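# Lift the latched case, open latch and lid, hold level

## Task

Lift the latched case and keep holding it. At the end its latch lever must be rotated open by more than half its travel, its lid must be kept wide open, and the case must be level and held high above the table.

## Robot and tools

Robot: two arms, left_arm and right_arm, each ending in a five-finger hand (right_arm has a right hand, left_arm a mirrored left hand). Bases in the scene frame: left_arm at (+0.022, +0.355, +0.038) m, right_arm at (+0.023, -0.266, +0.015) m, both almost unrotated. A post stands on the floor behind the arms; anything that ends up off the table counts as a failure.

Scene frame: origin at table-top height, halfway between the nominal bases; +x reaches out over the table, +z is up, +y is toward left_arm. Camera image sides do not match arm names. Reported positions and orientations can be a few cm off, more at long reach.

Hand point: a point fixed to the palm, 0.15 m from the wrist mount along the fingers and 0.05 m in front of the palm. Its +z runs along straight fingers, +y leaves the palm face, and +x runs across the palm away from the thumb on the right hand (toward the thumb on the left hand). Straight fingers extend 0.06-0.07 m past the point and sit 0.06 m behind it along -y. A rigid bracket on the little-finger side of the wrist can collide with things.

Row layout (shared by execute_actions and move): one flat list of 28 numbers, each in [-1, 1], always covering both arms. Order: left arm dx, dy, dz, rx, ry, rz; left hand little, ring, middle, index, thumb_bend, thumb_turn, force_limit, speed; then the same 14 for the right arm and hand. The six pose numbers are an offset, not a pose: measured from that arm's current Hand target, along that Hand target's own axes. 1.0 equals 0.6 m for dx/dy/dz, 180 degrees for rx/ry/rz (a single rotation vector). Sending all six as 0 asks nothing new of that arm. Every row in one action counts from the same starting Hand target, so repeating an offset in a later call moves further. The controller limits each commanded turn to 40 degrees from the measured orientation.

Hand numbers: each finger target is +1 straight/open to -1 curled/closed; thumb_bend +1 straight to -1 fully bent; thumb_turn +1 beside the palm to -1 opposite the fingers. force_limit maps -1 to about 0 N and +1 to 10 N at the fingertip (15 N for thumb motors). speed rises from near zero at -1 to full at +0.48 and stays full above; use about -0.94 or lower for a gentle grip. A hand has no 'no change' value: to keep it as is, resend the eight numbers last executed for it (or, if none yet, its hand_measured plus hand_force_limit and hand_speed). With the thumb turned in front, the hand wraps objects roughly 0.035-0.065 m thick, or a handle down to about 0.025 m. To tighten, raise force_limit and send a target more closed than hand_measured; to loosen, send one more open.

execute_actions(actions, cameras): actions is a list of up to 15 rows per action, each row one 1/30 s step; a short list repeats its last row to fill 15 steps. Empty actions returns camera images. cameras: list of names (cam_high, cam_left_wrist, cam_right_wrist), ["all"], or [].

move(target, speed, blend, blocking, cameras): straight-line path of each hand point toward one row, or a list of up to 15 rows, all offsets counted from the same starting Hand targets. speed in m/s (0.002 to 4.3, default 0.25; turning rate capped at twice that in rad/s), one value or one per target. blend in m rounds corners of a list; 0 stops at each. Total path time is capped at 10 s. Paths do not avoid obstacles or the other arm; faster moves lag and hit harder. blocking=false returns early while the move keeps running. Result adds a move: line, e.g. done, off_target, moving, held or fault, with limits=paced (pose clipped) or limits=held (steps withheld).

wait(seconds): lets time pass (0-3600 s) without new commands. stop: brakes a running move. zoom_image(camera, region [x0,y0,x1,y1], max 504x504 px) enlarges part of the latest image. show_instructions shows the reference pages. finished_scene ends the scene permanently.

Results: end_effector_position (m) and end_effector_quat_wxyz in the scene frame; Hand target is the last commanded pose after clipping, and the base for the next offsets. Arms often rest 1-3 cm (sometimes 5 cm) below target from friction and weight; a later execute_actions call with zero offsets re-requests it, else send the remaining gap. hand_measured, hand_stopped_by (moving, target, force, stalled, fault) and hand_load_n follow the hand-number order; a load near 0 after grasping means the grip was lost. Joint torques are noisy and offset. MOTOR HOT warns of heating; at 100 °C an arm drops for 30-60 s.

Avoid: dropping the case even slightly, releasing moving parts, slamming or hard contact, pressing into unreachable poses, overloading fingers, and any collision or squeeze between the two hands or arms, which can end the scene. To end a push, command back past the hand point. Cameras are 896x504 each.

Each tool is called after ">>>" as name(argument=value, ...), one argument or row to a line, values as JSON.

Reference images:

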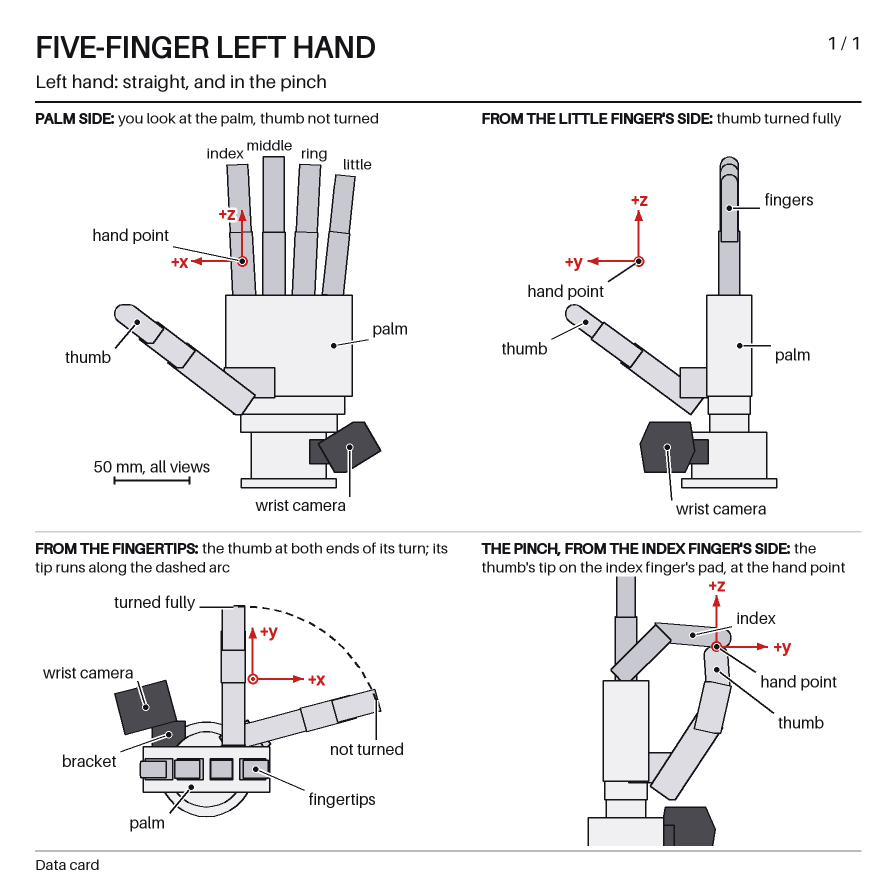

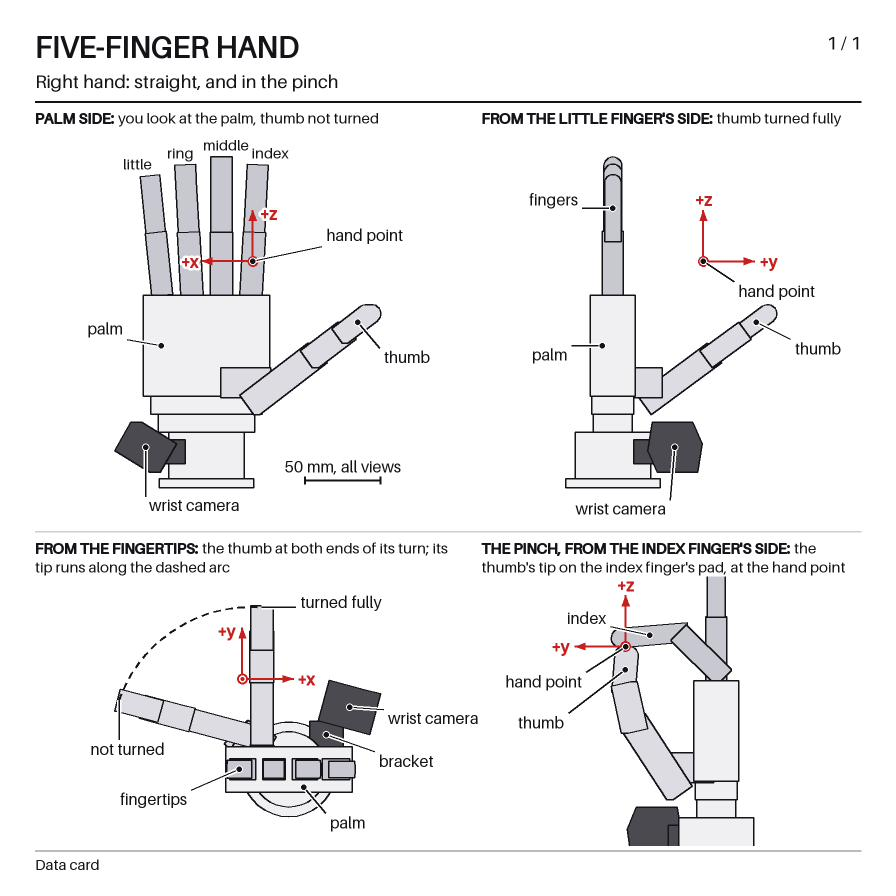

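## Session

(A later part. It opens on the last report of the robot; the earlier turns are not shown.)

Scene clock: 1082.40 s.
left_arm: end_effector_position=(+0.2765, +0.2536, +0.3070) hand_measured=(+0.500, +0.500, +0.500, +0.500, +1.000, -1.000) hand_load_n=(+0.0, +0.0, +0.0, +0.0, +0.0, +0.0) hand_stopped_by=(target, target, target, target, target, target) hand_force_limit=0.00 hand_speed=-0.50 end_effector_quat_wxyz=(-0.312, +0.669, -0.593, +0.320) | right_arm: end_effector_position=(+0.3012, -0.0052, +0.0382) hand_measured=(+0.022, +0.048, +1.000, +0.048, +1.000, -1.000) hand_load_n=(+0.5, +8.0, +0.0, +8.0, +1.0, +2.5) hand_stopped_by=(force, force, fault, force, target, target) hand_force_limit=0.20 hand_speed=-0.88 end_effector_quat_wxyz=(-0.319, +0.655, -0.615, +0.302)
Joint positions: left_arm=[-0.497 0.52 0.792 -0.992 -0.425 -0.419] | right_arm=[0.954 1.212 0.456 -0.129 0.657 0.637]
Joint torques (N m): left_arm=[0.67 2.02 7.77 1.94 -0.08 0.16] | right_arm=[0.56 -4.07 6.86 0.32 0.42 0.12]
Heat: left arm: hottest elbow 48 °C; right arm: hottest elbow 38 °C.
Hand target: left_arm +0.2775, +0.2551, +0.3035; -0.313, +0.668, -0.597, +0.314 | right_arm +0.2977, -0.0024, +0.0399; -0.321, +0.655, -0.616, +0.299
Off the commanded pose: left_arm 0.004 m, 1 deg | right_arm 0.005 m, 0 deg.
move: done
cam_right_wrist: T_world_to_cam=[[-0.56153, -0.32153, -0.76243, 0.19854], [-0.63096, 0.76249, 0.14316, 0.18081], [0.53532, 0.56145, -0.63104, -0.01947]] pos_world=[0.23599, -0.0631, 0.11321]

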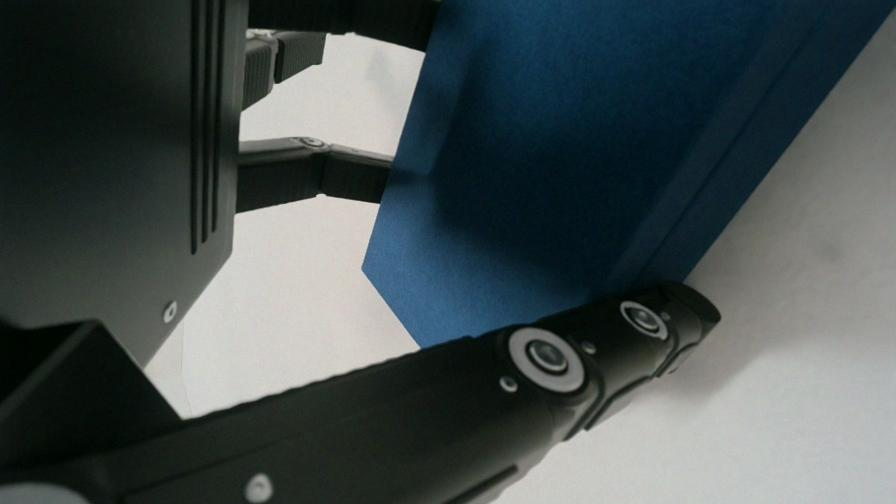

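>>> move(
  target=[
    [0,0,0,0,0,0,0.5,0.5,0.5,0.5,1,-1,0.0,-0.5,-0.0003,-0.053,-0.041,0,0,0,-0.25,-0.3,1,-0.4,1,-1,0.2,-0.88],
    [0,0,0,0,0,0,0.5,0.5,0.5,0.5,1,-1,0.0,-0.5,-0.0013,-0.263,-0.205,0,0,0,-0.25,-0.3,1,-0.4,1,-1,0.2,-0.88],
  ],
  speed=[0.05,0.12],
  blend=0.01,
  cameras=["cam_high","cam_right_wrist"],
)

>>> zoom_image(
  camera="cam_high",
  region=[370, 100, 470, 230],
)

Scene clock: 1091.83 s.
left_arm: end_effector_position=(+0.2765, +0.2536, +0.3070) hand_measured=(+0.500, +0.500, +0.500, +0.500, +1.000, -1.000) hand_load_n=(+0.0, +0.0, +0.0, +0.0, +0.0, +0.0) hand_stopped_by=(target, target, target, target, target, target) hand_force_limit=0.00 hand_speed=-0.50 end_effector_quat_wxyz=(-0.312, +0.669, -0.593, +0.320) | right_arm: end_effector_position=(+0.2938, -0.0142, +0.2125) hand_measured=(+0.022, +0.048, +1.000, +0.048, +1.000, -1.000) hand_load_n=(+0.0, +2.5, +0.0, +4.5, +0.5, +0.0) hand_stopped_by=(force, force, fault, force, target, target) hand_force_limit=0.20 hand_speed=-0.88 end_effector_quat_wxyz=(-0.297, +0.666, -0.614, +0.303)
Joint positions: left_arm=[-0.497 0.52 0.792 -0.992 -0.425 -0.419] | right_arm=[0.954 0.934 0.81 -0.812 0.654 0.639]
Joint torques (N m): left_arm=[0.56 1.79 7.72 2.02 -0.11 0.16] | right_arm=[0.44 -2.96 12.82 0.35 0.52 0.09]
Heat: left arm: hottest elbow 48 °C; right arm: hottest elbow 38 °C.
Hand target: left_arm +0.2775, +0.2551, +0.3035; -0.313, +0.668, -0.597, +0.314 | right_arm +0.2979, -0.0025, +0.2399; -0.321, +0.655, -0.616, +0.299
Off the commanded pose: left_arm 0.004 m, 1 deg | right_arm 0.030 m, 3 deg.
move: off_target (right_arm)
cam_right_wrist: T_world_to_cam=[[-0.58508, -0.35039, -0.73138, 0.32432], [-0.62708, 0.76734, 0.13402, 0.15905], [0.51425, 0.53704, -0.66867, 0.11332]] pos_world=[0.23122, -0.06927, 0.29166]

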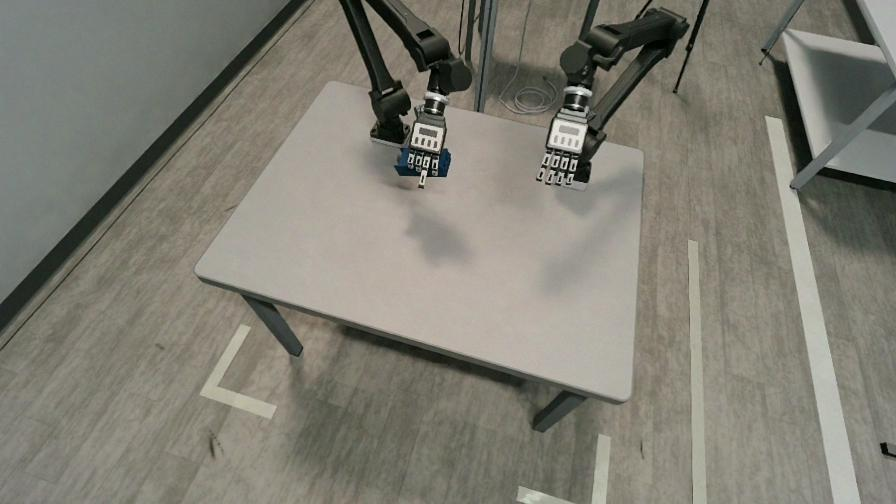

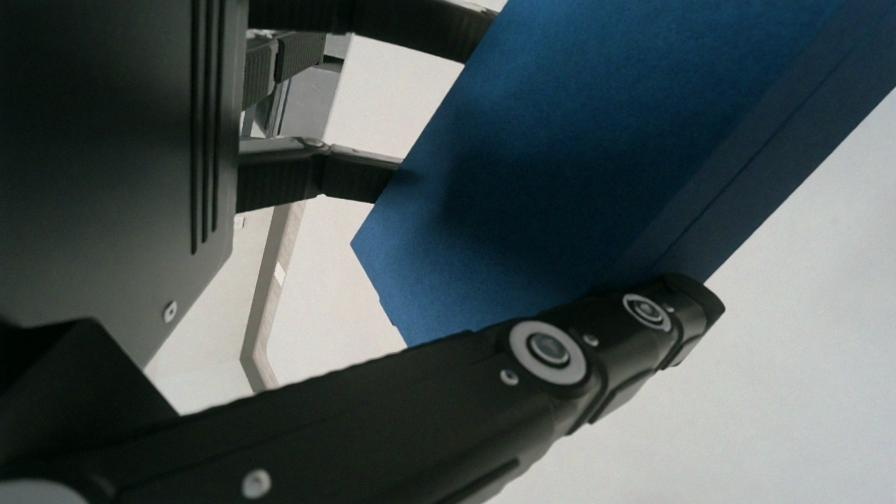

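Scaled by 3.877 from the camera's image (finer frame: 1280x720).

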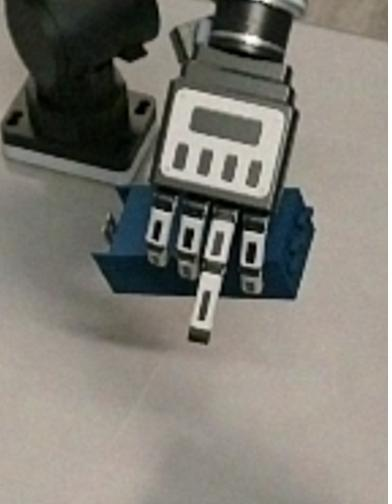

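>>> move(
  target=[
    [0,0,0,0,0,0,0.5,0.5,0.5,0.5,1,-1,0.0,-0.5,0.0011,0.2,0.156,0,0,0,-0.25,-0.3,1,-0.4,1,-1,0.2,-0.88],
    [0,0,0,0,0,0,0.5,0.5,0.5,0.5,1,-1,0.0,-0.5,0.0012,0.25,0.195,0,0,0,-0.25,-0.3,1,-0.4,1,-1,0.2,-0.88],
  ],
  speed=[0.12,0.04],
  blend=0.01,
  cameras=["cam_high","cam_right_wrist"],
)

Scene clock: 1128.00 s.
left_arm: end_effector_position=(+0.2765, +0.2536, +0.3070) hand_measured=(+0.500, +0.500, +0.500, +0.500, +1.000, -1.000) hand_load_n=(+0.0, +0.0, +0.0, +0.0, +0.0, +0.5) hand_stopped_by=(target, target, target, target, target, target) hand_force_limit=0.00 hand_speed=-0.50 end_effector_quat_wxyz=(-0.312, +0.669, -0.593, +0.320) | right_arm: end_effector_position=(+0.2970, -0.0096, +0.0482) hand_measured=(+0.022, +0.048, +1.000, +0.048, +1.000, -1.000) hand_load_n=(+0.0, +2.0, +0.0, +3.0, +0.5, +1.0) hand_stopped_by=(force, force, fault, force, target, target) hand_force_limit=0.20 hand_speed=-0.88 end_effector_quat_wxyz=(-0.310, +0.659, -0.615, +0.302)
Joint positions: left_arm=[-0.497 0.52 0.792 -0.992 -0.425 -0.419] | right_arm=[0.955 1.17 0.471 -0.208 0.654 0.64]
Joint torques (N m): left_arm=[0.85 2.2 7.77 1.99 -0.08 0.15] | right_arm=[0.5 -2.96 7.12 1.55 0.55 0.08]
Heat: left arm: hottest elbow 47 °C; right arm: hottest elbow 40 °C.
Hand target: left_arm +0.2775, +0.2551, +0.3035; -0.313, +0.668, -0.597, +0.314 | right_arm +0.2977, -0.0023, +0.0497; -0.321, +0.655, -0.616, +0.299
Off the commanded pose: left_arm 0.004 m, 1 deg | right_arm 0.007 m, 1 deg.
move: done
cam_right_wrist: T_world_to_cam=[[-0.57273, -0.33181, -0.74959, 0.205], [-0.62897, 0.7643, 0.14225, 0.1796], [0.52571, 0.55294, -0.64644, -0.005]] pos_world=[0.233, -0.06649, 0.12489]

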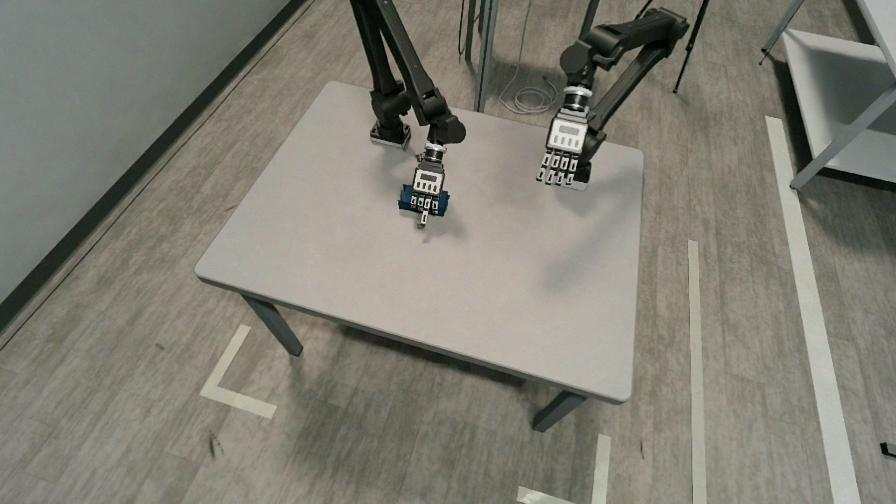

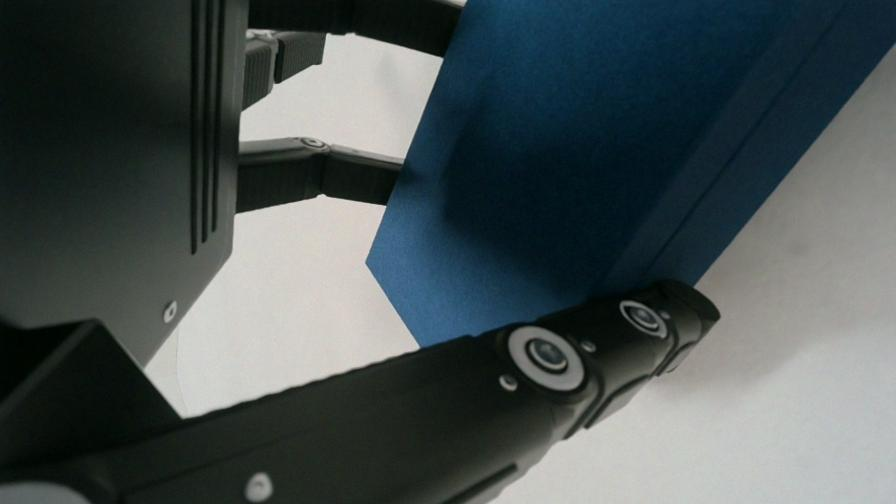

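>>> move(
  target=[
    [0,0,0,0,0,0,0.5,0.5,0.5,0.5,1,-1,0.0,-0.5,0,0.0138,0.0107,0,0,0,-0.25,-0.3,1,-0.4,1,-1,0.2,-0.88],
    [0,0,0,0,0,0,0.5,0.5,0.5,0.5,1,-1,0.0,-0.5,0,0.0138,0.0107,0,0,0,0.4,0.4,1,0.4,1,-1,0.2,-0.8],
  ],
  speed=0.03,
  cameras=["cam_right_wrist"],
)

Scene clock: 1134.10 s.
left_arm: end_effector_position=(+0.2765, +0.2536, +0.3070) hand_measured=(+0.500, +0.500, +0.500, +0.500, +1.000, -1.000) hand_load_n=(+0.0, +0.0, -0.5, +0.0, +0.0, +0.0) hand_stopped_by=(target, target, target, target, target, target) hand_force_limit=0.00 hand_speed=-0.50 end_effector_quat_wxyz=(-0.312, +0.669, -0.593, +0.320) | right_arm: end_effector_position=(+0.2980, -0.0090, +0.0394) hand_measured=(+0.400, +0.400, +1.000, +0.400, +1.000, -1.000) hand_load_n=(+0.0, +0.0, +0.0, +0.0, +0.0, +0.0) hand_stopped_by=(target, target, fault, target, target, target) hand_force_limit=0.20 hand_speed=-0.80 end_effector_quat_wxyz=(-0.313, +0.657, -0.615, +0.303)
Joint positions: left_arm=[-0.497 0.52 0.792 -0.992 -0.425 -0.419] | right_arm=[0.955 1.198 0.457 -0.161 0.656 0.64]
Joint torques (N m): left_arm=[0.91 2.26 7.79 1.94 -0.1 0.13] | right_arm=[0.5 -2.78 6.82 1.52 0.45 0.09]
Heat: left arm: hottest elbow 47 °C; right arm: hottest elbow 40 °C.
Hand target: left_arm +0.2775, +0.2551, +0.3035; -0.313, +0.668, -0.597, +0.314 | right_arm +0.2978, -0.0024, +0.0392; -0.321, +0.655, -0.616, +0.299
Off the commanded pose: left_arm 0.004 m, 1 deg | right_arm 0.007 m, 1 deg.
move: done
cam_right_wrist: T_world_to_cam=[[-0.56962, -0.32856, -0.75338, 0.19844], [-0.62841, 0.76489, 0.14156, 0.18099], [0.52974, 0.55407, -0.64217, -0.0129]] pos_world=[0.2336, -0.06609, 0.11559]

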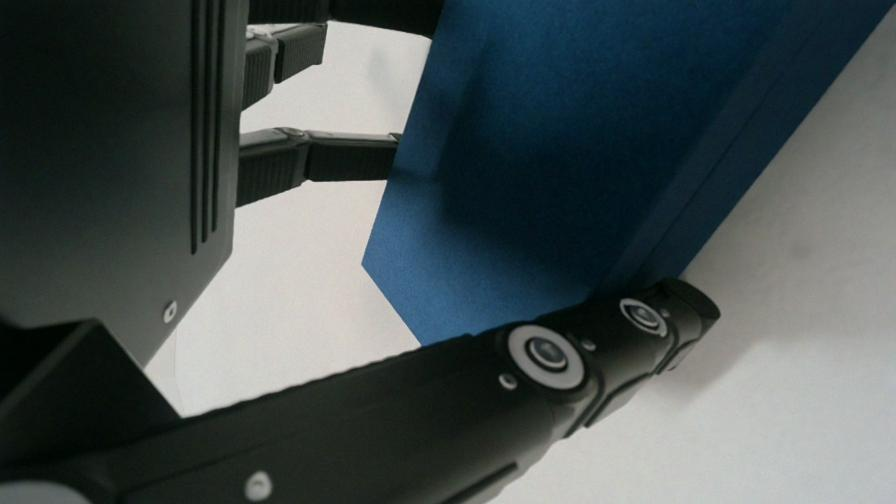

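>>> move(
  target=[
    [0,0,0,0,0,0,0.5,0.5,0.5,0.5,1,-1,0.0,-0.5,-0.001,0.011,-0.014,0,0,0,0.4,0.4,1,0.4,1,-1,0.2,-0.8],
    [0,0,0,0,0,0,0.5,0.5,0.5,0.5,1,-1,0.0,-0.5,0.0347,0.013,-0.008,0,0,0,0.4,0.4,1,0.4,1,-1,0.2,-0.8],
  ],
  speed=0.05,
  cameras=["cam_right_wrist"],
)

Scene clock: 1146.43 s.
left_arm: end_effector_position=(+0.2765, +0.2536, +0.3070) hand_measured=(+0.500, +0.500, +0.500, +0.500, +1.000, -1.000) hand_load_n=(+0.0, +0.0, +0.0, +0.0, +0.0, +0.0) hand_stopped_by=(target, target, target, target, target, target) hand_force_limit=0.00 hand_speed=-0.50 end_effector_quat_wxyz=(-0.312, +0.669, -0.593, +0.320) | right_arm: end_effector_position=(+0.2849, -0.0251, +0.0302) hand_measured=(+0.400, +0.400, +1.000, +0.400, +1.000, -1.000) hand_load_n=(+0.0, +0.0, +0.0, +0.0, +0.0, +0.0) hand_stopped_by=(target, target, fault, target, target, target) hand_force_limit=0.20 hand_speed=-0.80 end_effector_quat_wxyz=(-0.311, +0.660, -0.616, +0.297)
Joint positions: left_arm=[-0.497 0.52 0.792 -0.992 -0.425 -0.419] | right_arm=[0.951 1.155 0.399 -0.15 0.643 0.642]
Joint torques (N m): left_arm=[0.67 1.73 7.75 1.96 -0.1 0.16] | right_arm=[-1.38 -3.49 6.75 1.48 0.36 -0.11]
Heat: left arm: hottest elbow 47 °C; right arm: hottest elbow 40 °C.
Hand target: left_arm +0.2775, +0.2551, +0.3035; -0.313, +0.668, -0.597, +0.314 | right_arm +0.2906, -0.0236, +0.0361; -0.321, +0.655, -0.616, +0.299
Off the commanded pose: left_arm 0.004 m, 1 deg | right_arm 0.008 m, 1 deg.
move: done
cam_right_wrist: T_world_to_cam=[[-0.57683, -0.32779, -0.74821, 0.18062], [-0.62926, 0.76235, 0.15114, 0.18613], [0.52086, 0.558, -0.64602, -0.00018]] pos_world=[0.22141, -0.08259, 0.10689]

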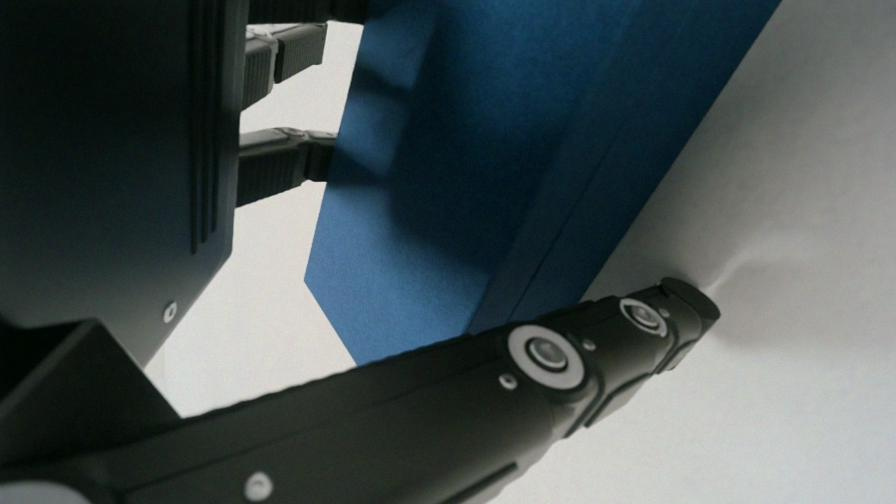

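>>> move(
  target=[0,0,0,0,0,0,0.5,0.5,0.5,0.5,1,-1,0.0,-0.5,0.0008,-0.0122,0.0075,0,0,0,0.4,0.4,1,0.4,1,-1,0.2,-0.8],
  speed=0.05,
  cameras=["cam_right_wrist"],
)

Scene clock: 1152.47 s.
left_arm: end_effector_position=(+0.2765, +0.2536, +0.3070) hand_measured=(+0.500, +0.500, +0.500, +0.500, +1.000, -1.000) hand_load_n=(+0.0, +0.0, +0.0, +0.0, +0.0, +0.0) hand_stopped_by=(target, target, target, target, target, target) hand_force_limit=0.00 hand_speed=-0.50 end_effector_quat_wxyz=(-0.312, +0.669, -0.593, +0.320) | right_arm: end_effector_position=(+0.2894, -0.0295, +0.0298) hand_measured=(+0.400, +0.400, +1.000, +0.400, +1.000, -1.000) hand_load_n=(+0.0, +0.0, +0.0, +0.0, +0.0, +0.0) hand_stopped_by=(target, target, fault, target, target, target) hand_force_limit=0.20 hand_speed=-0.80 end_effector_quat_wxyz=(-0.308, +0.661, -0.616, +0.297)
Joint positions: left_arm=[-0.497 0.52 0.792 -0.992 -0.425 -0.419] | right_arm=[0.926 1.155 0.399 -0.143 0.628 0.618]
Joint torques (N m): left_arm=[0.5 1.9 7.72 2.06 -0.1 0.16] | right_arm=[-1.26 -3.02 7.83 1.52 0.33 -0.13]
Heat: left arm: hottest elbow 47 °C; right arm: hottest elbow 40 °C.
Hand target: left_arm +0.2775, +0.2551, +0.3035; -0.313, +0.668, -0.597, +0.314 | right_arm +0.2987, -0.0236, +0.0391; -0.321, +0.655, -0.616, +0.299
Off the commanded pose: left_arm 0.004 m, 1 deg | right_arm 0.014 m, 2 deg.
move: off_target (right_arm)
cam_right_wrist: T_world_to_cam=[[-0.58042, -0.33172, -0.74369, 0.18224], [-0.62839, 0.76331, 0.14996, 0.19232], [0.51792, 0.55437, -0.65149, 0.00061]] pos_world=[0.22631, -0.08669, 0.10708]

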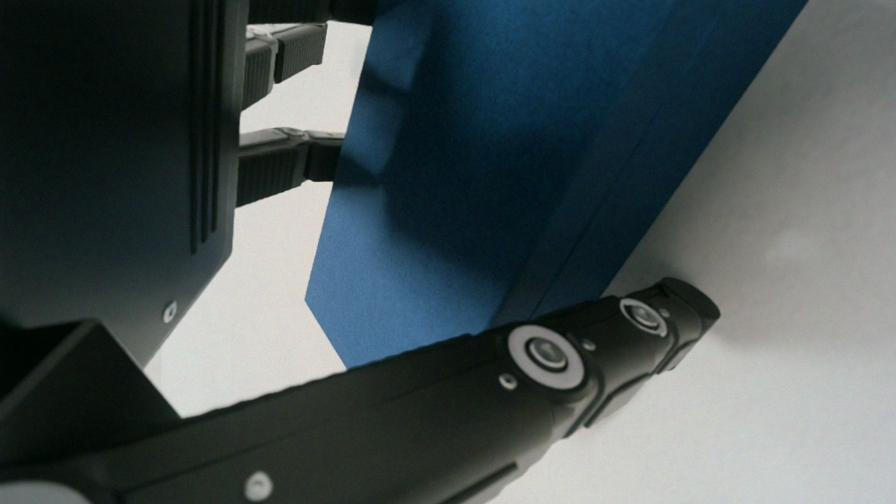

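>>> move(
  target=[0,0,0,0,0,0,0.5,0.5,0.5,0.5,1,-1,0.0,-0.5,0,0,0,0,0,0,-0.25,-0.25,1,-0.25,1,-1,-0.6,-0.88],
  cameras=["cam_right_wrist"],
)

>>> move(
  target=[0,0,0,0,0,0,0.5,0.5,0.5,0.5,1,-1,0.0,-0.5,0,0,0,0,0,0,-0.25,-0.35,1,-0.45,1,-1,0.4,-0.88],
)

Scene clock: 1158.90 s.
left_arm: end_effector_position=(+0.2765, +0.2536, +0.3070) hand_measured=(+0.500, +0.500, +0.500, +0.500, +1.000, -1.000) hand_load_n=(+0.0, +0.0, -0.5, +0.0, +0.0, +0.0) hand_stopped_by=(target, target, target, target, target, target) hand_force_limit=0.00 hand_speed=-0.50 end_effector_quat_wxyz=(-0.312, +0.669, -0.593, +0.320) | right_arm: end_effector_position=(+0.2893, -0.0295, +0.0297) hand_measured=(+0.034, +0.078, +1.000, +0.078, +1.000, -1.000) hand_load_n=(+2.0, +1.5, +0.0, +3.0, +0.5, +2.0) hand_stopped_by=(force, force, fault, force, target, target) hand_force_limit=-0.60 hand_speed=-0.88 end_effector_quat_wxyz=(-0.308, +0.661, -0.616, +0.297)
Joint positions: left_arm=[-0.497 0.52 0.792 -0.992 -0.425 -0.419] | right_arm=[0.926 1.155 0.399 -0.143 0.627 0.617]
Joint torques (N m): left_arm=[0.67 2.14 7.73 1.88 -0.1 0.15] | right_arm=[-1.2 -3.19 7.82 1.52 0.35 -0.13]
Heat: left arm: hottest elbow 47 °C; right arm: hottest elbow 40 °C.
Hand target: left_arm +0.2775, +0.2551, +0.3035; -0.313, +0.668, -0.597, +0.314 | right_arm +0.2987, -0.0236, +0.0391; -0.321, +0.655, -0.616, +0.299
Off the commanded pose: left_arm 0.004 m, 1 deg | right_arm 0.015 m, 2 deg.
move: done
cam_right_wrist: T_world_to_cam=[[-0.58023, -0.33284, -0.74334, 0.18206], [-0.62916, 0.76275, 0.14957, 0.19249], [0.5172, 0.55446, -0.65198, 0.00083]] pos_world=[0.22631, -0.08669, 0.10708]

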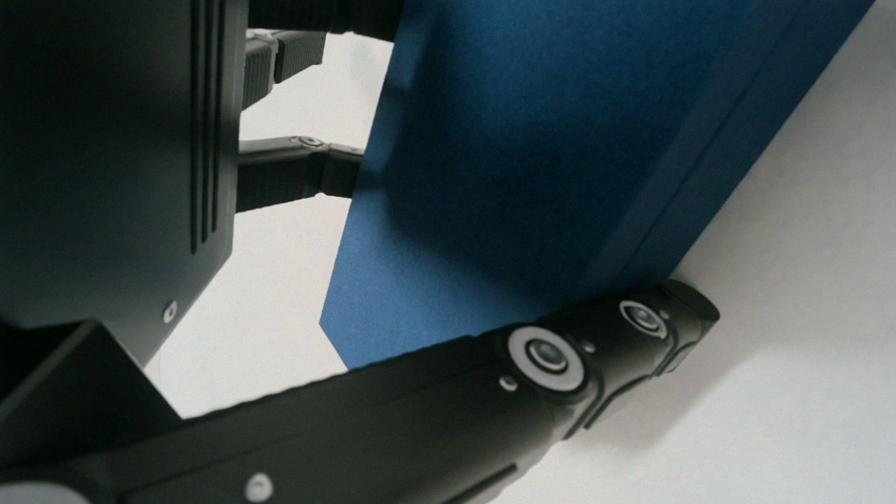

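Scene clock: 1159.40 s.
left_arm: end_effector_position=(+0.2765, +0.2536, +0.3070) hand_measured=(+0.500, +0.500, +0.500, +0.500, +1.000, -1.000) hand_load_n=(+0.0, +0.0, +0.0, +0.0, +0.0, +0.0) hand_stopped_by=(target, target, target, target, target, target) hand_force_limit=0.00 hand_speed=-0.50 end_effector_quat_wxyz=(-0.312, +0.669, -0.593, +0.320) | right_arm: end_effector_position=(+0.2893, -0.0295, +0.0297) hand_measured=(+0.034, +0.060, +1.000, +0.060, +1.000, -1.000) hand_load_n=(+0.0, +6.5, +0.0, +8.0, +0.5, +1.5) hand_stopped_by=(force, force, fault, force, target, target) hand_force_limit=0.40 hand_speed=-0.88 end_effector_quat_wxyz=(-0.307, +0.662, -0.616, +0.298)
Joint positions: left_arm=[-0.497 0.52 0.792 -0.992 -0.425 -0.419] | right_arm=[0.926 1.155 0.399 -0.143 0.627 0.617]
Joint torques (N m): left_arm=[0.56 2.08 7.73 2.02 -0.08 0.16] | right_arm=[-1.2 -3.19 7.82 1.5 0.34 -0.12]
Heat: left arm: hottest elbow 47 °C; right arm: hottest elbow 40 °C.
Hand target: left_arm +0.2775, +0.2551, +0.3035; -0.313, +0.668, -0.597, +0.314 | right_arm +0.2987, -0.0236, +0.0391; -0.321, +0.655, -0.616, +0.299
Off the commanded pose: left_arm 0.004 m, 1 deg | right_arm 0.015 m, 2 deg.
move: done

>>> move(
  target=[
    [0,0,0,0,0,0,0.5,0.5,0.5,0.5,1,-1,0.0,-0.5,0,0,0,0,0,0,-0.3,-0.35,1,-0.45,1,-1,-0.5,-0.88],
    [0,0,0,0,0,0,0.5,0.5,0.5,0.5,1,-1,0.0,-0.5,0,0,0,0,0,0,-0.3,-0.4,1,-0.5,1,-1,0.4,-0.88],
    [0,0,0,0,0,0,0.5,0.5,0.5,0.5,1,-1,0.0,-0.5,-0.0003,-0.053,-0.041,0,0,0,-0.3,-0.4,1,-0.5,1,-1,0.4,-0.88],
  ],
  speed=0.05,
  cameras=["cam_right_wrist"],
)

Scene clock: 1166.07 s.
left_arm: end_effector_position=(+0.2765, +0.2536, +0.3070) hand_measured=(+0.500, +0.500, +0.500, +0.500, +1.000, -1.000) hand_load_n=(+0.0, +0.0, +0.0, +0.0, +0.0, +0.0) hand_stopped_by=(target, target, target, target, target, target) hand_force_limit=0.00 hand_speed=-0.50 end_effector_quat_wxyz=(-0.312, +0.669, -0.593, +0.320) | right_arm: end_effector_position=(+0.2863, -0.0329, +0.0593) hand_measured=(+0.012, +0.050, +1.000, +0.060, +1.000, -1.000) hand_load_n=(+0.0, +0.0, +0.0, +0.5, +0.0, +0.0) hand_stopped_by=(force, force, fault, force, target, target) hand_force_limit=0.40 hand_speed=-0.88 end_effector_quat_wxyz=(-0.308, +0.662, -0.615, +0.297)
Joint positions: left_arm=[-0.497 0.52 0.792 -0.992 -0.425 -0.419] | right_arm=[0.926 1.051 0.434 -0.282 0.625 0.615]
Joint torques (N m): left_arm=[0.44 2.08 7.84 1.91 -0.11 0.15] | right_arm=[-1.2 -2.96 10.78 0.4 0.4 -0.11]
Heat: left arm: hottest elbow 47 °C; right arm: hottest elbow 40 °C.
Hand target: left_arm +0.2775, +0.2551, +0.3035; -0.313, +0.668, -0.597, +0.314 | right_arm +0.2988, -0.0236, +0.0793; -0.321, +0.655, -0.616, +0.299
Off the commanded pose: left_arm 0.004 m, 1 deg | right_arm 0.025 m, 2 deg.
move: off_target (right_arm); target 2's new numbers were sent with right_arm's hand 0.014 m and 2 deg from that target
cam_right_wrist: T_world_to_cam=[[-0.57976, -0.33453, -0.74295, 0.20087], [-0.63107, 0.76113, 0.14975, 0.18924], [0.51539, 0.55567, -0.65238, 0.0242]] pos_world=[0.22341, -0.09028, 0.13668]

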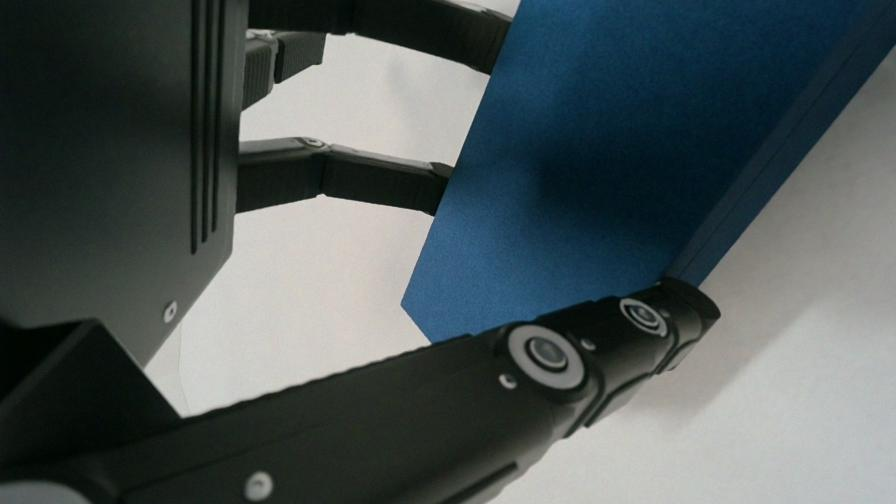

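>>> move(
  target=[
    [0,0,0,0,0,0,0.5,0.5,0.5,0.5,1,-1,0.0,-0.5,0,0,0,0,0,0,0.5,0.5,1,0.5,1,-1,0.4,-0.5],
    [0,0,0,0,0,0,0.5,0.5,0.5,0.5,1,-1,0.0,-0.5,0.0003,0.0539,0.042,0,0,0,0.5,0.5,1,0.5,1,-1,0.4,-0.5],
  ],
  speed=0.05,
  cameras=["cam_high","cam_right_wrist"],
)

Scene clock: 1180.27 s.
left_arm: end_effector_position=(+0.2765, +0.2536, +0.3070) hand_measured=(+0.500, +0.500, +0.500, +0.500, +1.000, -1.000) hand_load_n=(+0.0, +0.0, +0.0, +0.0, +0.0, +0.0) hand_stopped_by=(target, target, target, target, target, target) hand_force_limit=0.00 hand_speed=-0.50 end_effector_quat_wxyz=(-0.312, +0.669, -0.593, +0.320) | right_arm: end_effector_position=(+0.2956, -0.0207, +0.0429) hand_measured=(+0.500, +0.500, +1.000, +0.500, +1.000, -1.000) hand_load_n=(+0.0, +0.0, +0.0, +0.0, +0.0, -1.0) hand_stopped_by=(target, target, fault, target, target, target) hand_force_limit=0.40 hand_speed=-0.50 end_effector_quat_wxyz=(-0.324, +0.655, -0.616, +0.295)
Joint positions: left_arm=[-0.497 0.52 0.792 -0.992 -0.425 -0.419] | right_arm=[0.926 1.138 0.416 -0.14 0.625 0.615]
Joint torques (N m): left_arm=[0.5 2.02 7.75 1.98 -0.09 0.14] | right_arm=[-1.2 -1.73 6.6 1.59 0.41 -0.1]
Heat: left arm: hottest elbow 47 °C; right arm: hottest elbow 40 °C.
Hand target: left_arm +0.2775, +0.2551, +0.3035; -0.313, +0.668, -0.597, +0.314 | right_arm +0.2988, -0.0236, +0.0382; -0.321, +0.655, -0.616, +0.299
Off the commanded pose: left_arm 0.004 m, 1 deg | right_arm 0.006 m, 0 deg.
move: done
cam_right_wrist: T_world_to_cam=[[-0.563, -0.31273, -0.765, 0.19466], [-0.63468, 0.75649, 0.15784, 0.18892], [0.52936, 0.57439, -0.62439, -0.00301]] pos_world=[0.23109, -0.08031, 0.11722]

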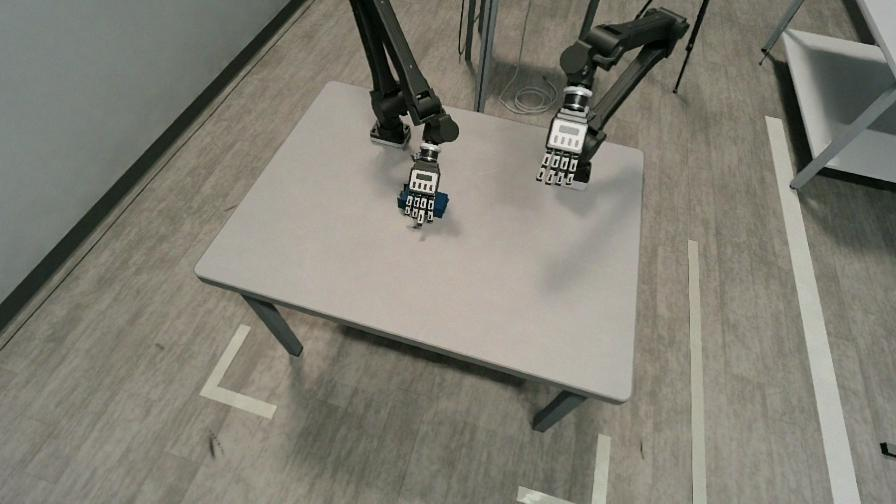

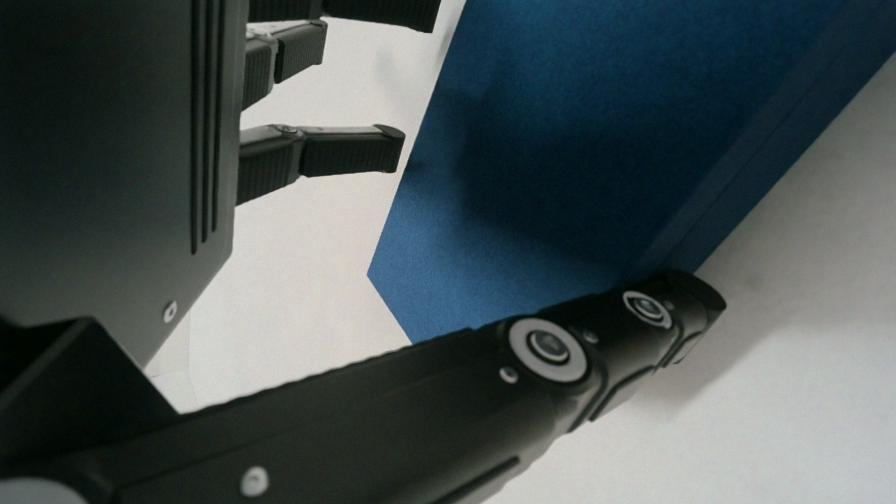

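>>> move(
  target=[
    [0,0,0,0,0,0,0.5,0.5,0.5,0.5,1,-1,0.0,-0.5,-0.0008,0.0082,-0.0104,0,0,0,0.5,0.5,1,0.5,1,-1,0.4,-0.5],
    [0,0,0,0,0,0,0.5,0.5,0.5,0.5,1,-1,0.0,-0.5,0.0242,0.009,-0.0118,0,0,0,0.5,0.5,1,0.5,1,-1,0.4,-0.5],
  ],
  speed=0.05,
  cameras=["cam_right_wrist"],
)

Scene clock: 1188.30 s.
left_arm: end_effector_position=(+0.2765, +0.2536, +0.3070) hand_measured=(+0.500, +0.500, +0.500, +0.500, +1.000, -1.000) hand_load_n=(+0.0, +0.0, +0.0, +0.0, +0.0, +0.0) hand_stopped_by=(target, target, target, target, target, target) hand_force_limit=0.00 hand_speed=-0.50 end_effector_quat_wxyz=(-0.312, +0.669, -0.593, +0.320) | right_arm: end_effector_position=(+0.2858, -0.0388, +0.0328) hand_measured=(+0.500, +0.500, +1.000, +0.500, +1.000, -1.000) hand_load_n=(+0.0, +0.0, +0.0, +0.0, +0.0, +0.0) hand_stopped_by=(target, target, fault, target, target, target) hand_force_limit=0.40 hand_speed=-0.50 end_effector_quat_wxyz=(-0.315, +0.658, -0.617, +0.296)
Joint positions: left_arm=[-0.497 0.52 0.792 -0.992 -0.425 -0.419] | right_arm=[0.913 1.104 0.368 -0.14 0.618 0.606]
Joint torques (N m): left_arm=[0.67 1.9 7.76 1.96 -0.1 0.16] | right_arm=[-1.32 -2.9 7.25 1.13 0.32 -0.08]
Heat: left arm: hottest elbow 47 °C; right arm: hottest elbow 40 °C.
Hand target: left_arm +0.2775, +0.2551, +0.3035; -0.313, +0.668, -0.597, +0.314 | right_arm +0.2907, -0.0386, +0.0382; -0.321, +0.655, -0.616, +0.299
Off the commanded pose: left_arm 0.004 m, 1 deg | right_arm 0.007 m, 1 deg.
move: done
cam_right_wrist: T_world_to_cam=[[-0.57315, -0.32236, -0.75338, 0.17786], [-0.63049, 0.76073, 0.15415, 0.197], [0.52343, 0.56335, -0.63926, 0.00793]] pos_world=[0.222, -0.097, 0.1087]

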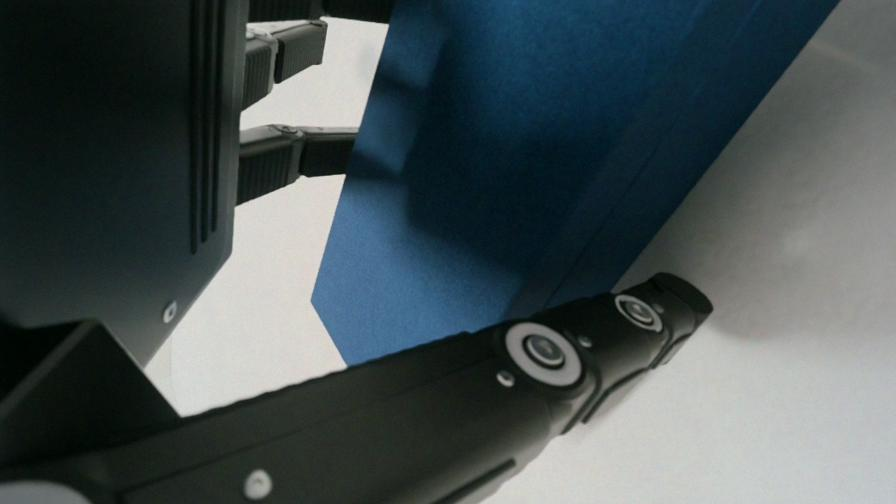

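>>> move(
  target=[
    [0,0,0,0,0,0,0.5,0.5,0.5,0.5,1,-1,0.0,-0.5,0,-0.0125,-0.0095,0,0,0,0.5,0.5,1,0.5,1,-1,-0.6,-0.88],
    [0,0,0,0,0,0,0.5,0.5,0.5,0.5,1,-1,0.0,-0.5,0,-0.0125,-0.0095,0,0,0,-0.25,-0.25,1,-0.25,1,-1,-0.6,-0.88],
  ],
  speed=0.05,
  cameras=["cam_right_wrist"],
)

Scene clock: 1196.60 s.
left_arm: end_effector_position=(+0.2765, +0.2536, +0.3070) hand_measured=(+0.500, +0.500, +0.500, +0.500, +1.000, -1.000) hand_load_n=(+0.0, +0.0, +0.0, +0.0, +0.0, +0.0) hand_stopped_by=(target, target, target, target, target, target) hand_force_limit=0.00 hand_speed=-0.50 end_effector_quat_wxyz=(-0.312, +0.669, -0.593, +0.320) | right_arm: end_effector_position=(+0.2847, -0.0400, +0.0396) hand_measured=(+0.022, +0.066, +1.000, +0.066, +1.000, -1.000) hand_load_n=(+2.0, +1.0, +0.0, +3.5, +0.5, +1.5) hand_stopped_by=(force, force, fault, force, target, target) hand_force_limit=-0.60 hand_speed=-0.88 end_effector_quat_wxyz=(-0.319, +0.657, -0.616, +0.296)
Joint positions: left_arm=[-0.497 0.52 0.792 -0.992 -0.425 -0.419] | right_arm=[0.913 1.072 0.368 -0.162 0.618 0.604]
Joint torques (N m): left_arm=[0.79 2.32 7.71 1.98 -0.09 0.15] | right_arm=[-1.38 -2.55 8.5 0.35 0.32 -0.12]
Heat: left arm: hottest elbow 47 °C; right arm: hottest elbow 39 °C.
Hand target: left_arm +0.2775, +0.2551, +0.3035; -0.313, +0.668, -0.597, +0.314 | right_arm +0.2908, -0.0387, +0.0476; -0.321, +0.655, -0.616, +0.299
Off the commanded pose: left_arm 0.004 m, 1 deg | right_arm 0.010 m, 0 deg.
move: done
cam_right_wrist: T_world_to_cam=[[-0.56837, -0.31854, -0.75861, 0.181], [-0.63268, 0.75864, 0.15547, 0.19667], [0.52599, 0.56833, -0.63272, 0.01276]] pos_world=[0.2206, -0.0988, 0.11481]

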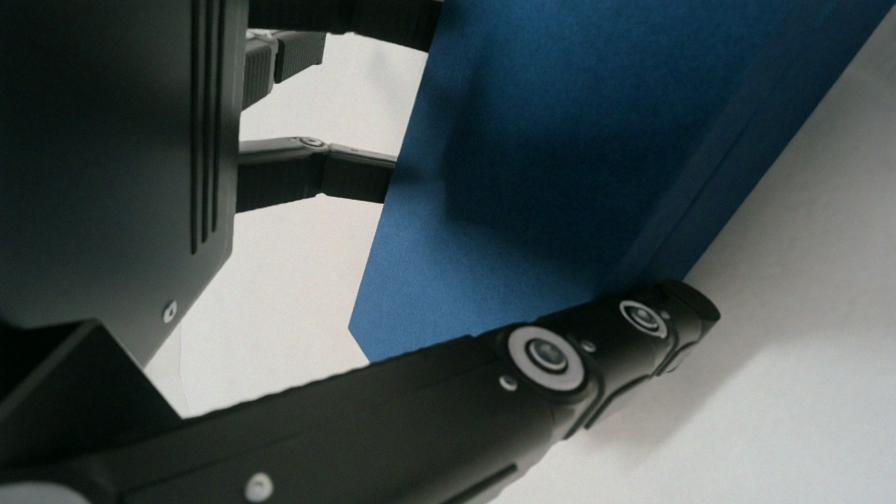

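>>> move(
  target=[0,0,0,0,0,0,0.5,0.5,0.5,0.5,1,-1,0.0,-0.5,0,0,0,0,0,0,-0.25,-0.35,1,-0.45,1,-1,0.4,-0.88],
)

>>> move(
  target=[0,0,0,0,0,0,0.5,0.5,0.5,0.5,1,-1,0.0,-0.5,0,0,0,0,0,0,-0.25,-0.45,1,-0.55,1,-1,0.5,-0.88],
  cameras=["cam_right_wrist"],
)

Scene clock: 1200.40 s.
left_arm: end_effector_position=(+0.2765, +0.2536, +0.3070) hand_measured=(+0.500, +0.500, +0.500, +0.500, +1.000, -1.000) hand_load_n=(-0.5, +0.0, -0.5, +0.0, +0.0, +0.5) hand_stopped_by=(target, target, target, target, target, target) hand_force_limit=0.00 hand_speed=-0.50 end_effector_quat_wxyz=(-0.312, +0.669, -0.593, +0.320) | right_arm: end_effector_position=(+0.2846, -0.0399, +0.0396) hand_measured=(+0.022, +0.036, +1.000, +0.048, +1.000, -1.000) hand_load_n=(+0.0, +10.0, +0.0, +8.0, +1.0, +3.0) hand_stopped_by=(force, force, fault, force, target, target) hand_force_limit=0.40 hand_speed=-0.88 end_effector_quat_wxyz=(-0.319, +0.657, -0.616, +0.296)
Joint positions: left_arm=[-0.497 0.52 0.792 -0.992 -0.425 -0.419] | right_arm=[0.913 1.072 0.368 -0.162 0.617 0.604]
Joint torques (N m): left_arm=[0.85 2.02 7.79 2.07 -0.11 0.15] | right_arm=[-1.32 -2.67 8.46 0.4 0.35 -0.12]
Heat: left arm: hottest elbow 47 °C; right arm: hottest elbow 39 °C.
Hand target: left_arm +0.2775, +0.2551, +0.3035; -0.313, +0.668, -0.597, +0.314 | right_arm +0.2908, -0.0387, +0.0476; -0.321, +0.655, -0.616, +0.299
Off the commanded pose: left_arm 0.004 m, 1 deg | right_arm 0.010 m, 0 deg.
move: done

Scene clock: 1200.90 s.
left_arm: end_effector_position=(+0.2765, +0.2536, +0.3070) hand_measured=(+0.500, +0.500, +0.500, +0.500, +1.000, -1.000) hand_load_n=(+0.0, +0.0, +0.0, +0.0, +0.0, +0.0) hand_stopped_by=(target, target, target, target, target, target) hand_force_limit=0.00 hand_speed=-0.50 end_effector_quat_wxyz=(-0.312, +0.669, -0.593, +0.320) | right_arm: end_effector_position=(+0.2846, -0.0399, +0.0396) hand_measured=(+0.022, +0.036, +1.000, +0.048, +1.000, -1.000) hand_load_n=(+0.0, +10.0, +0.0, +8.0, +1.5, +3.0) hand_stopped_by=(force, force, fault, force, target, target) hand_force_limit=0.50 hand_speed=-0.88 end_effector_quat_wxyz=(-0.319, +0.657, -0.616, +0.296)
Joint positions: left_arm=[-0.497 0.52 0.792 -0.992 -0.425 -0.419] | right_arm=[0.913 1.072 0.368 -0.162 0.617 0.604]
Joint torques (N m): left_arm=[0.26 2.14 7.8 1.92 -0.08 0.14] | right_arm=[-1.26 -2.73 8.49 0.42 0.36 -0.12]
Heat: left arm: hottest elbow 47 °C; right arm: hottest elbow 39 °C.
Hand target: left_arm +0.2775, +0.2551, +0.3035; -0.313, +0.668, -0.597, +0.314 | right_arm +0.2908, -0.0387, +0.0476; -0.321, +0.655, -0.616, +0.299
Off the commanded pose: left_arm 0.004 m, 1 deg | right_arm 0.010 m, 0 deg.
move: done
cam_right_wrist: T_world_to_cam=[[-0.5685, -0.31847, -0.75854, 0.18103], [-0.63282, 0.75845, 0.15584, 0.19664], [0.52568, 0.56862, -0.63272, 0.01286]] pos_world=[0.2206, -0.0988, 0.11481]

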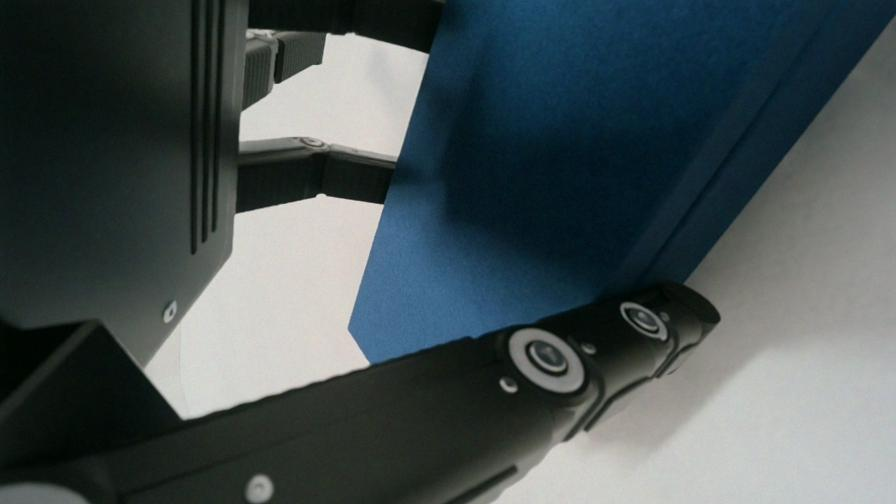

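>>> move(
  target=[0,0,0,0,0,0,0.5,0.5,0.5,0.5,1,-1,0.0,-0.5,-0.0003,-0.066,-0.051,0,0,0,-0.25,-0.45,1,-0.55,1,-1,0.5,-0.88],
  speed=0.05,
  cameras=["cam_high","cam_right_wrist"],
)

Scene clock: 1205.23 s.
left_arm: end_effector_position=(+0.2765, +0.2536, +0.3070) hand_measured=(+0.500, +0.500, +0.500, +0.500, +1.000, -1.000) hand_load_n=(+0.0, +0.0, +0.0, +0.0, +0.0, +0.0) hand_stopped_by=(target, target, target, target, target, target) hand_force_limit=0.00 hand_speed=-0.50 end_effector_quat_wxyz=(-0.312, +0.669, -0.593, +0.320) | right_arm: end_effector_position=(+0.2773, -0.0495, +0.0727) hand_measured=(+0.022, +0.036, +1.000, +0.048, +1.000, -1.000) hand_load_n=(+0.0, +9.5, +0.0, +8.0, +1.5, +2.5) hand_stopped_by=(force, force, fault, force, target, target) hand_force_limit=0.50 hand_speed=-0.88 end_effector_quat_wxyz=(-0.302, +0.665, -0.615, +0.297)
Joint positions: left_arm=[-0.497 0.52 0.792 -0.992 -0.425 -0.419] | right_arm=[0.912 0.952 0.426 -0.377 0.616 0.602]
Joint torques (N m): left_arm=[0.73 1.9 7.77 2.03 -0.09 0.15] | right_arm=[-1.26 -2.43 11.64 0.49 0.41 -0.11]
Heat: left arm: hottest elbow 47 °C; right arm: hottest elbow 39 °C.
Hand target: left_arm +0.2775, +0.2551, +0.3035; -0.313, +0.668, -0.597, +0.314 | right_arm +0.2912, -0.0387, +0.0978; -0.321, +0.655, -0.616, +0.299
Off the commanded pose: left_arm 0.004 m, 1 deg | right_arm 0.030 m, 2 deg.
move: off_target (right_arm)
cam_right_wrist: T_world_to_cam=[[-0.58556, -0.34088, -0.73548, 0.20099], [-0.62991, 0.76241, 0.14814, 0.19398], [0.51024, 0.55003, -0.66115, 0.04854]] pos_world=[0.21511, -0.10608, 0.15117]

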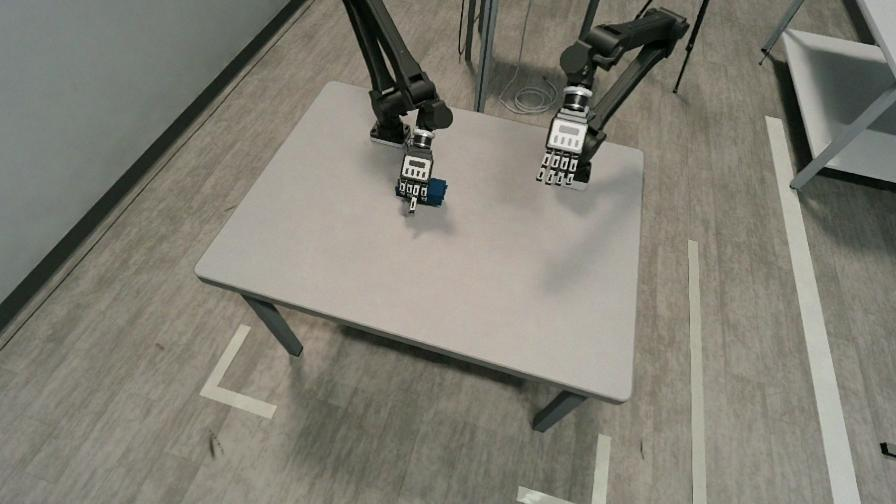

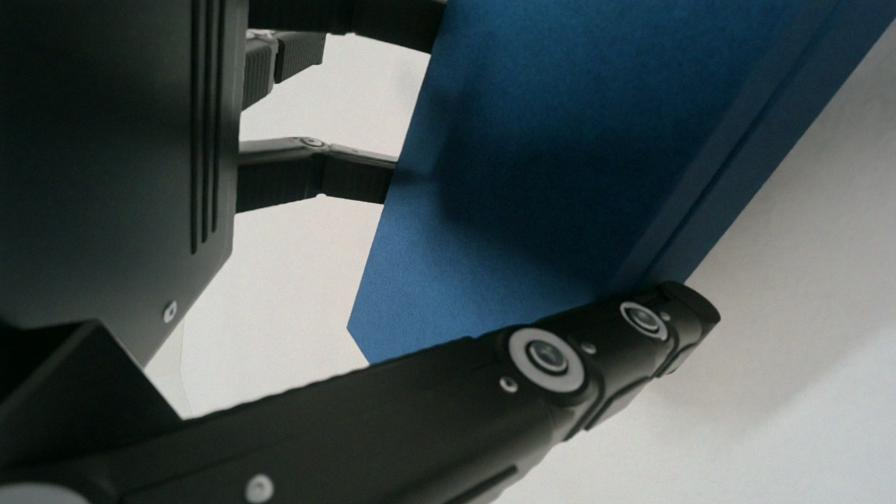

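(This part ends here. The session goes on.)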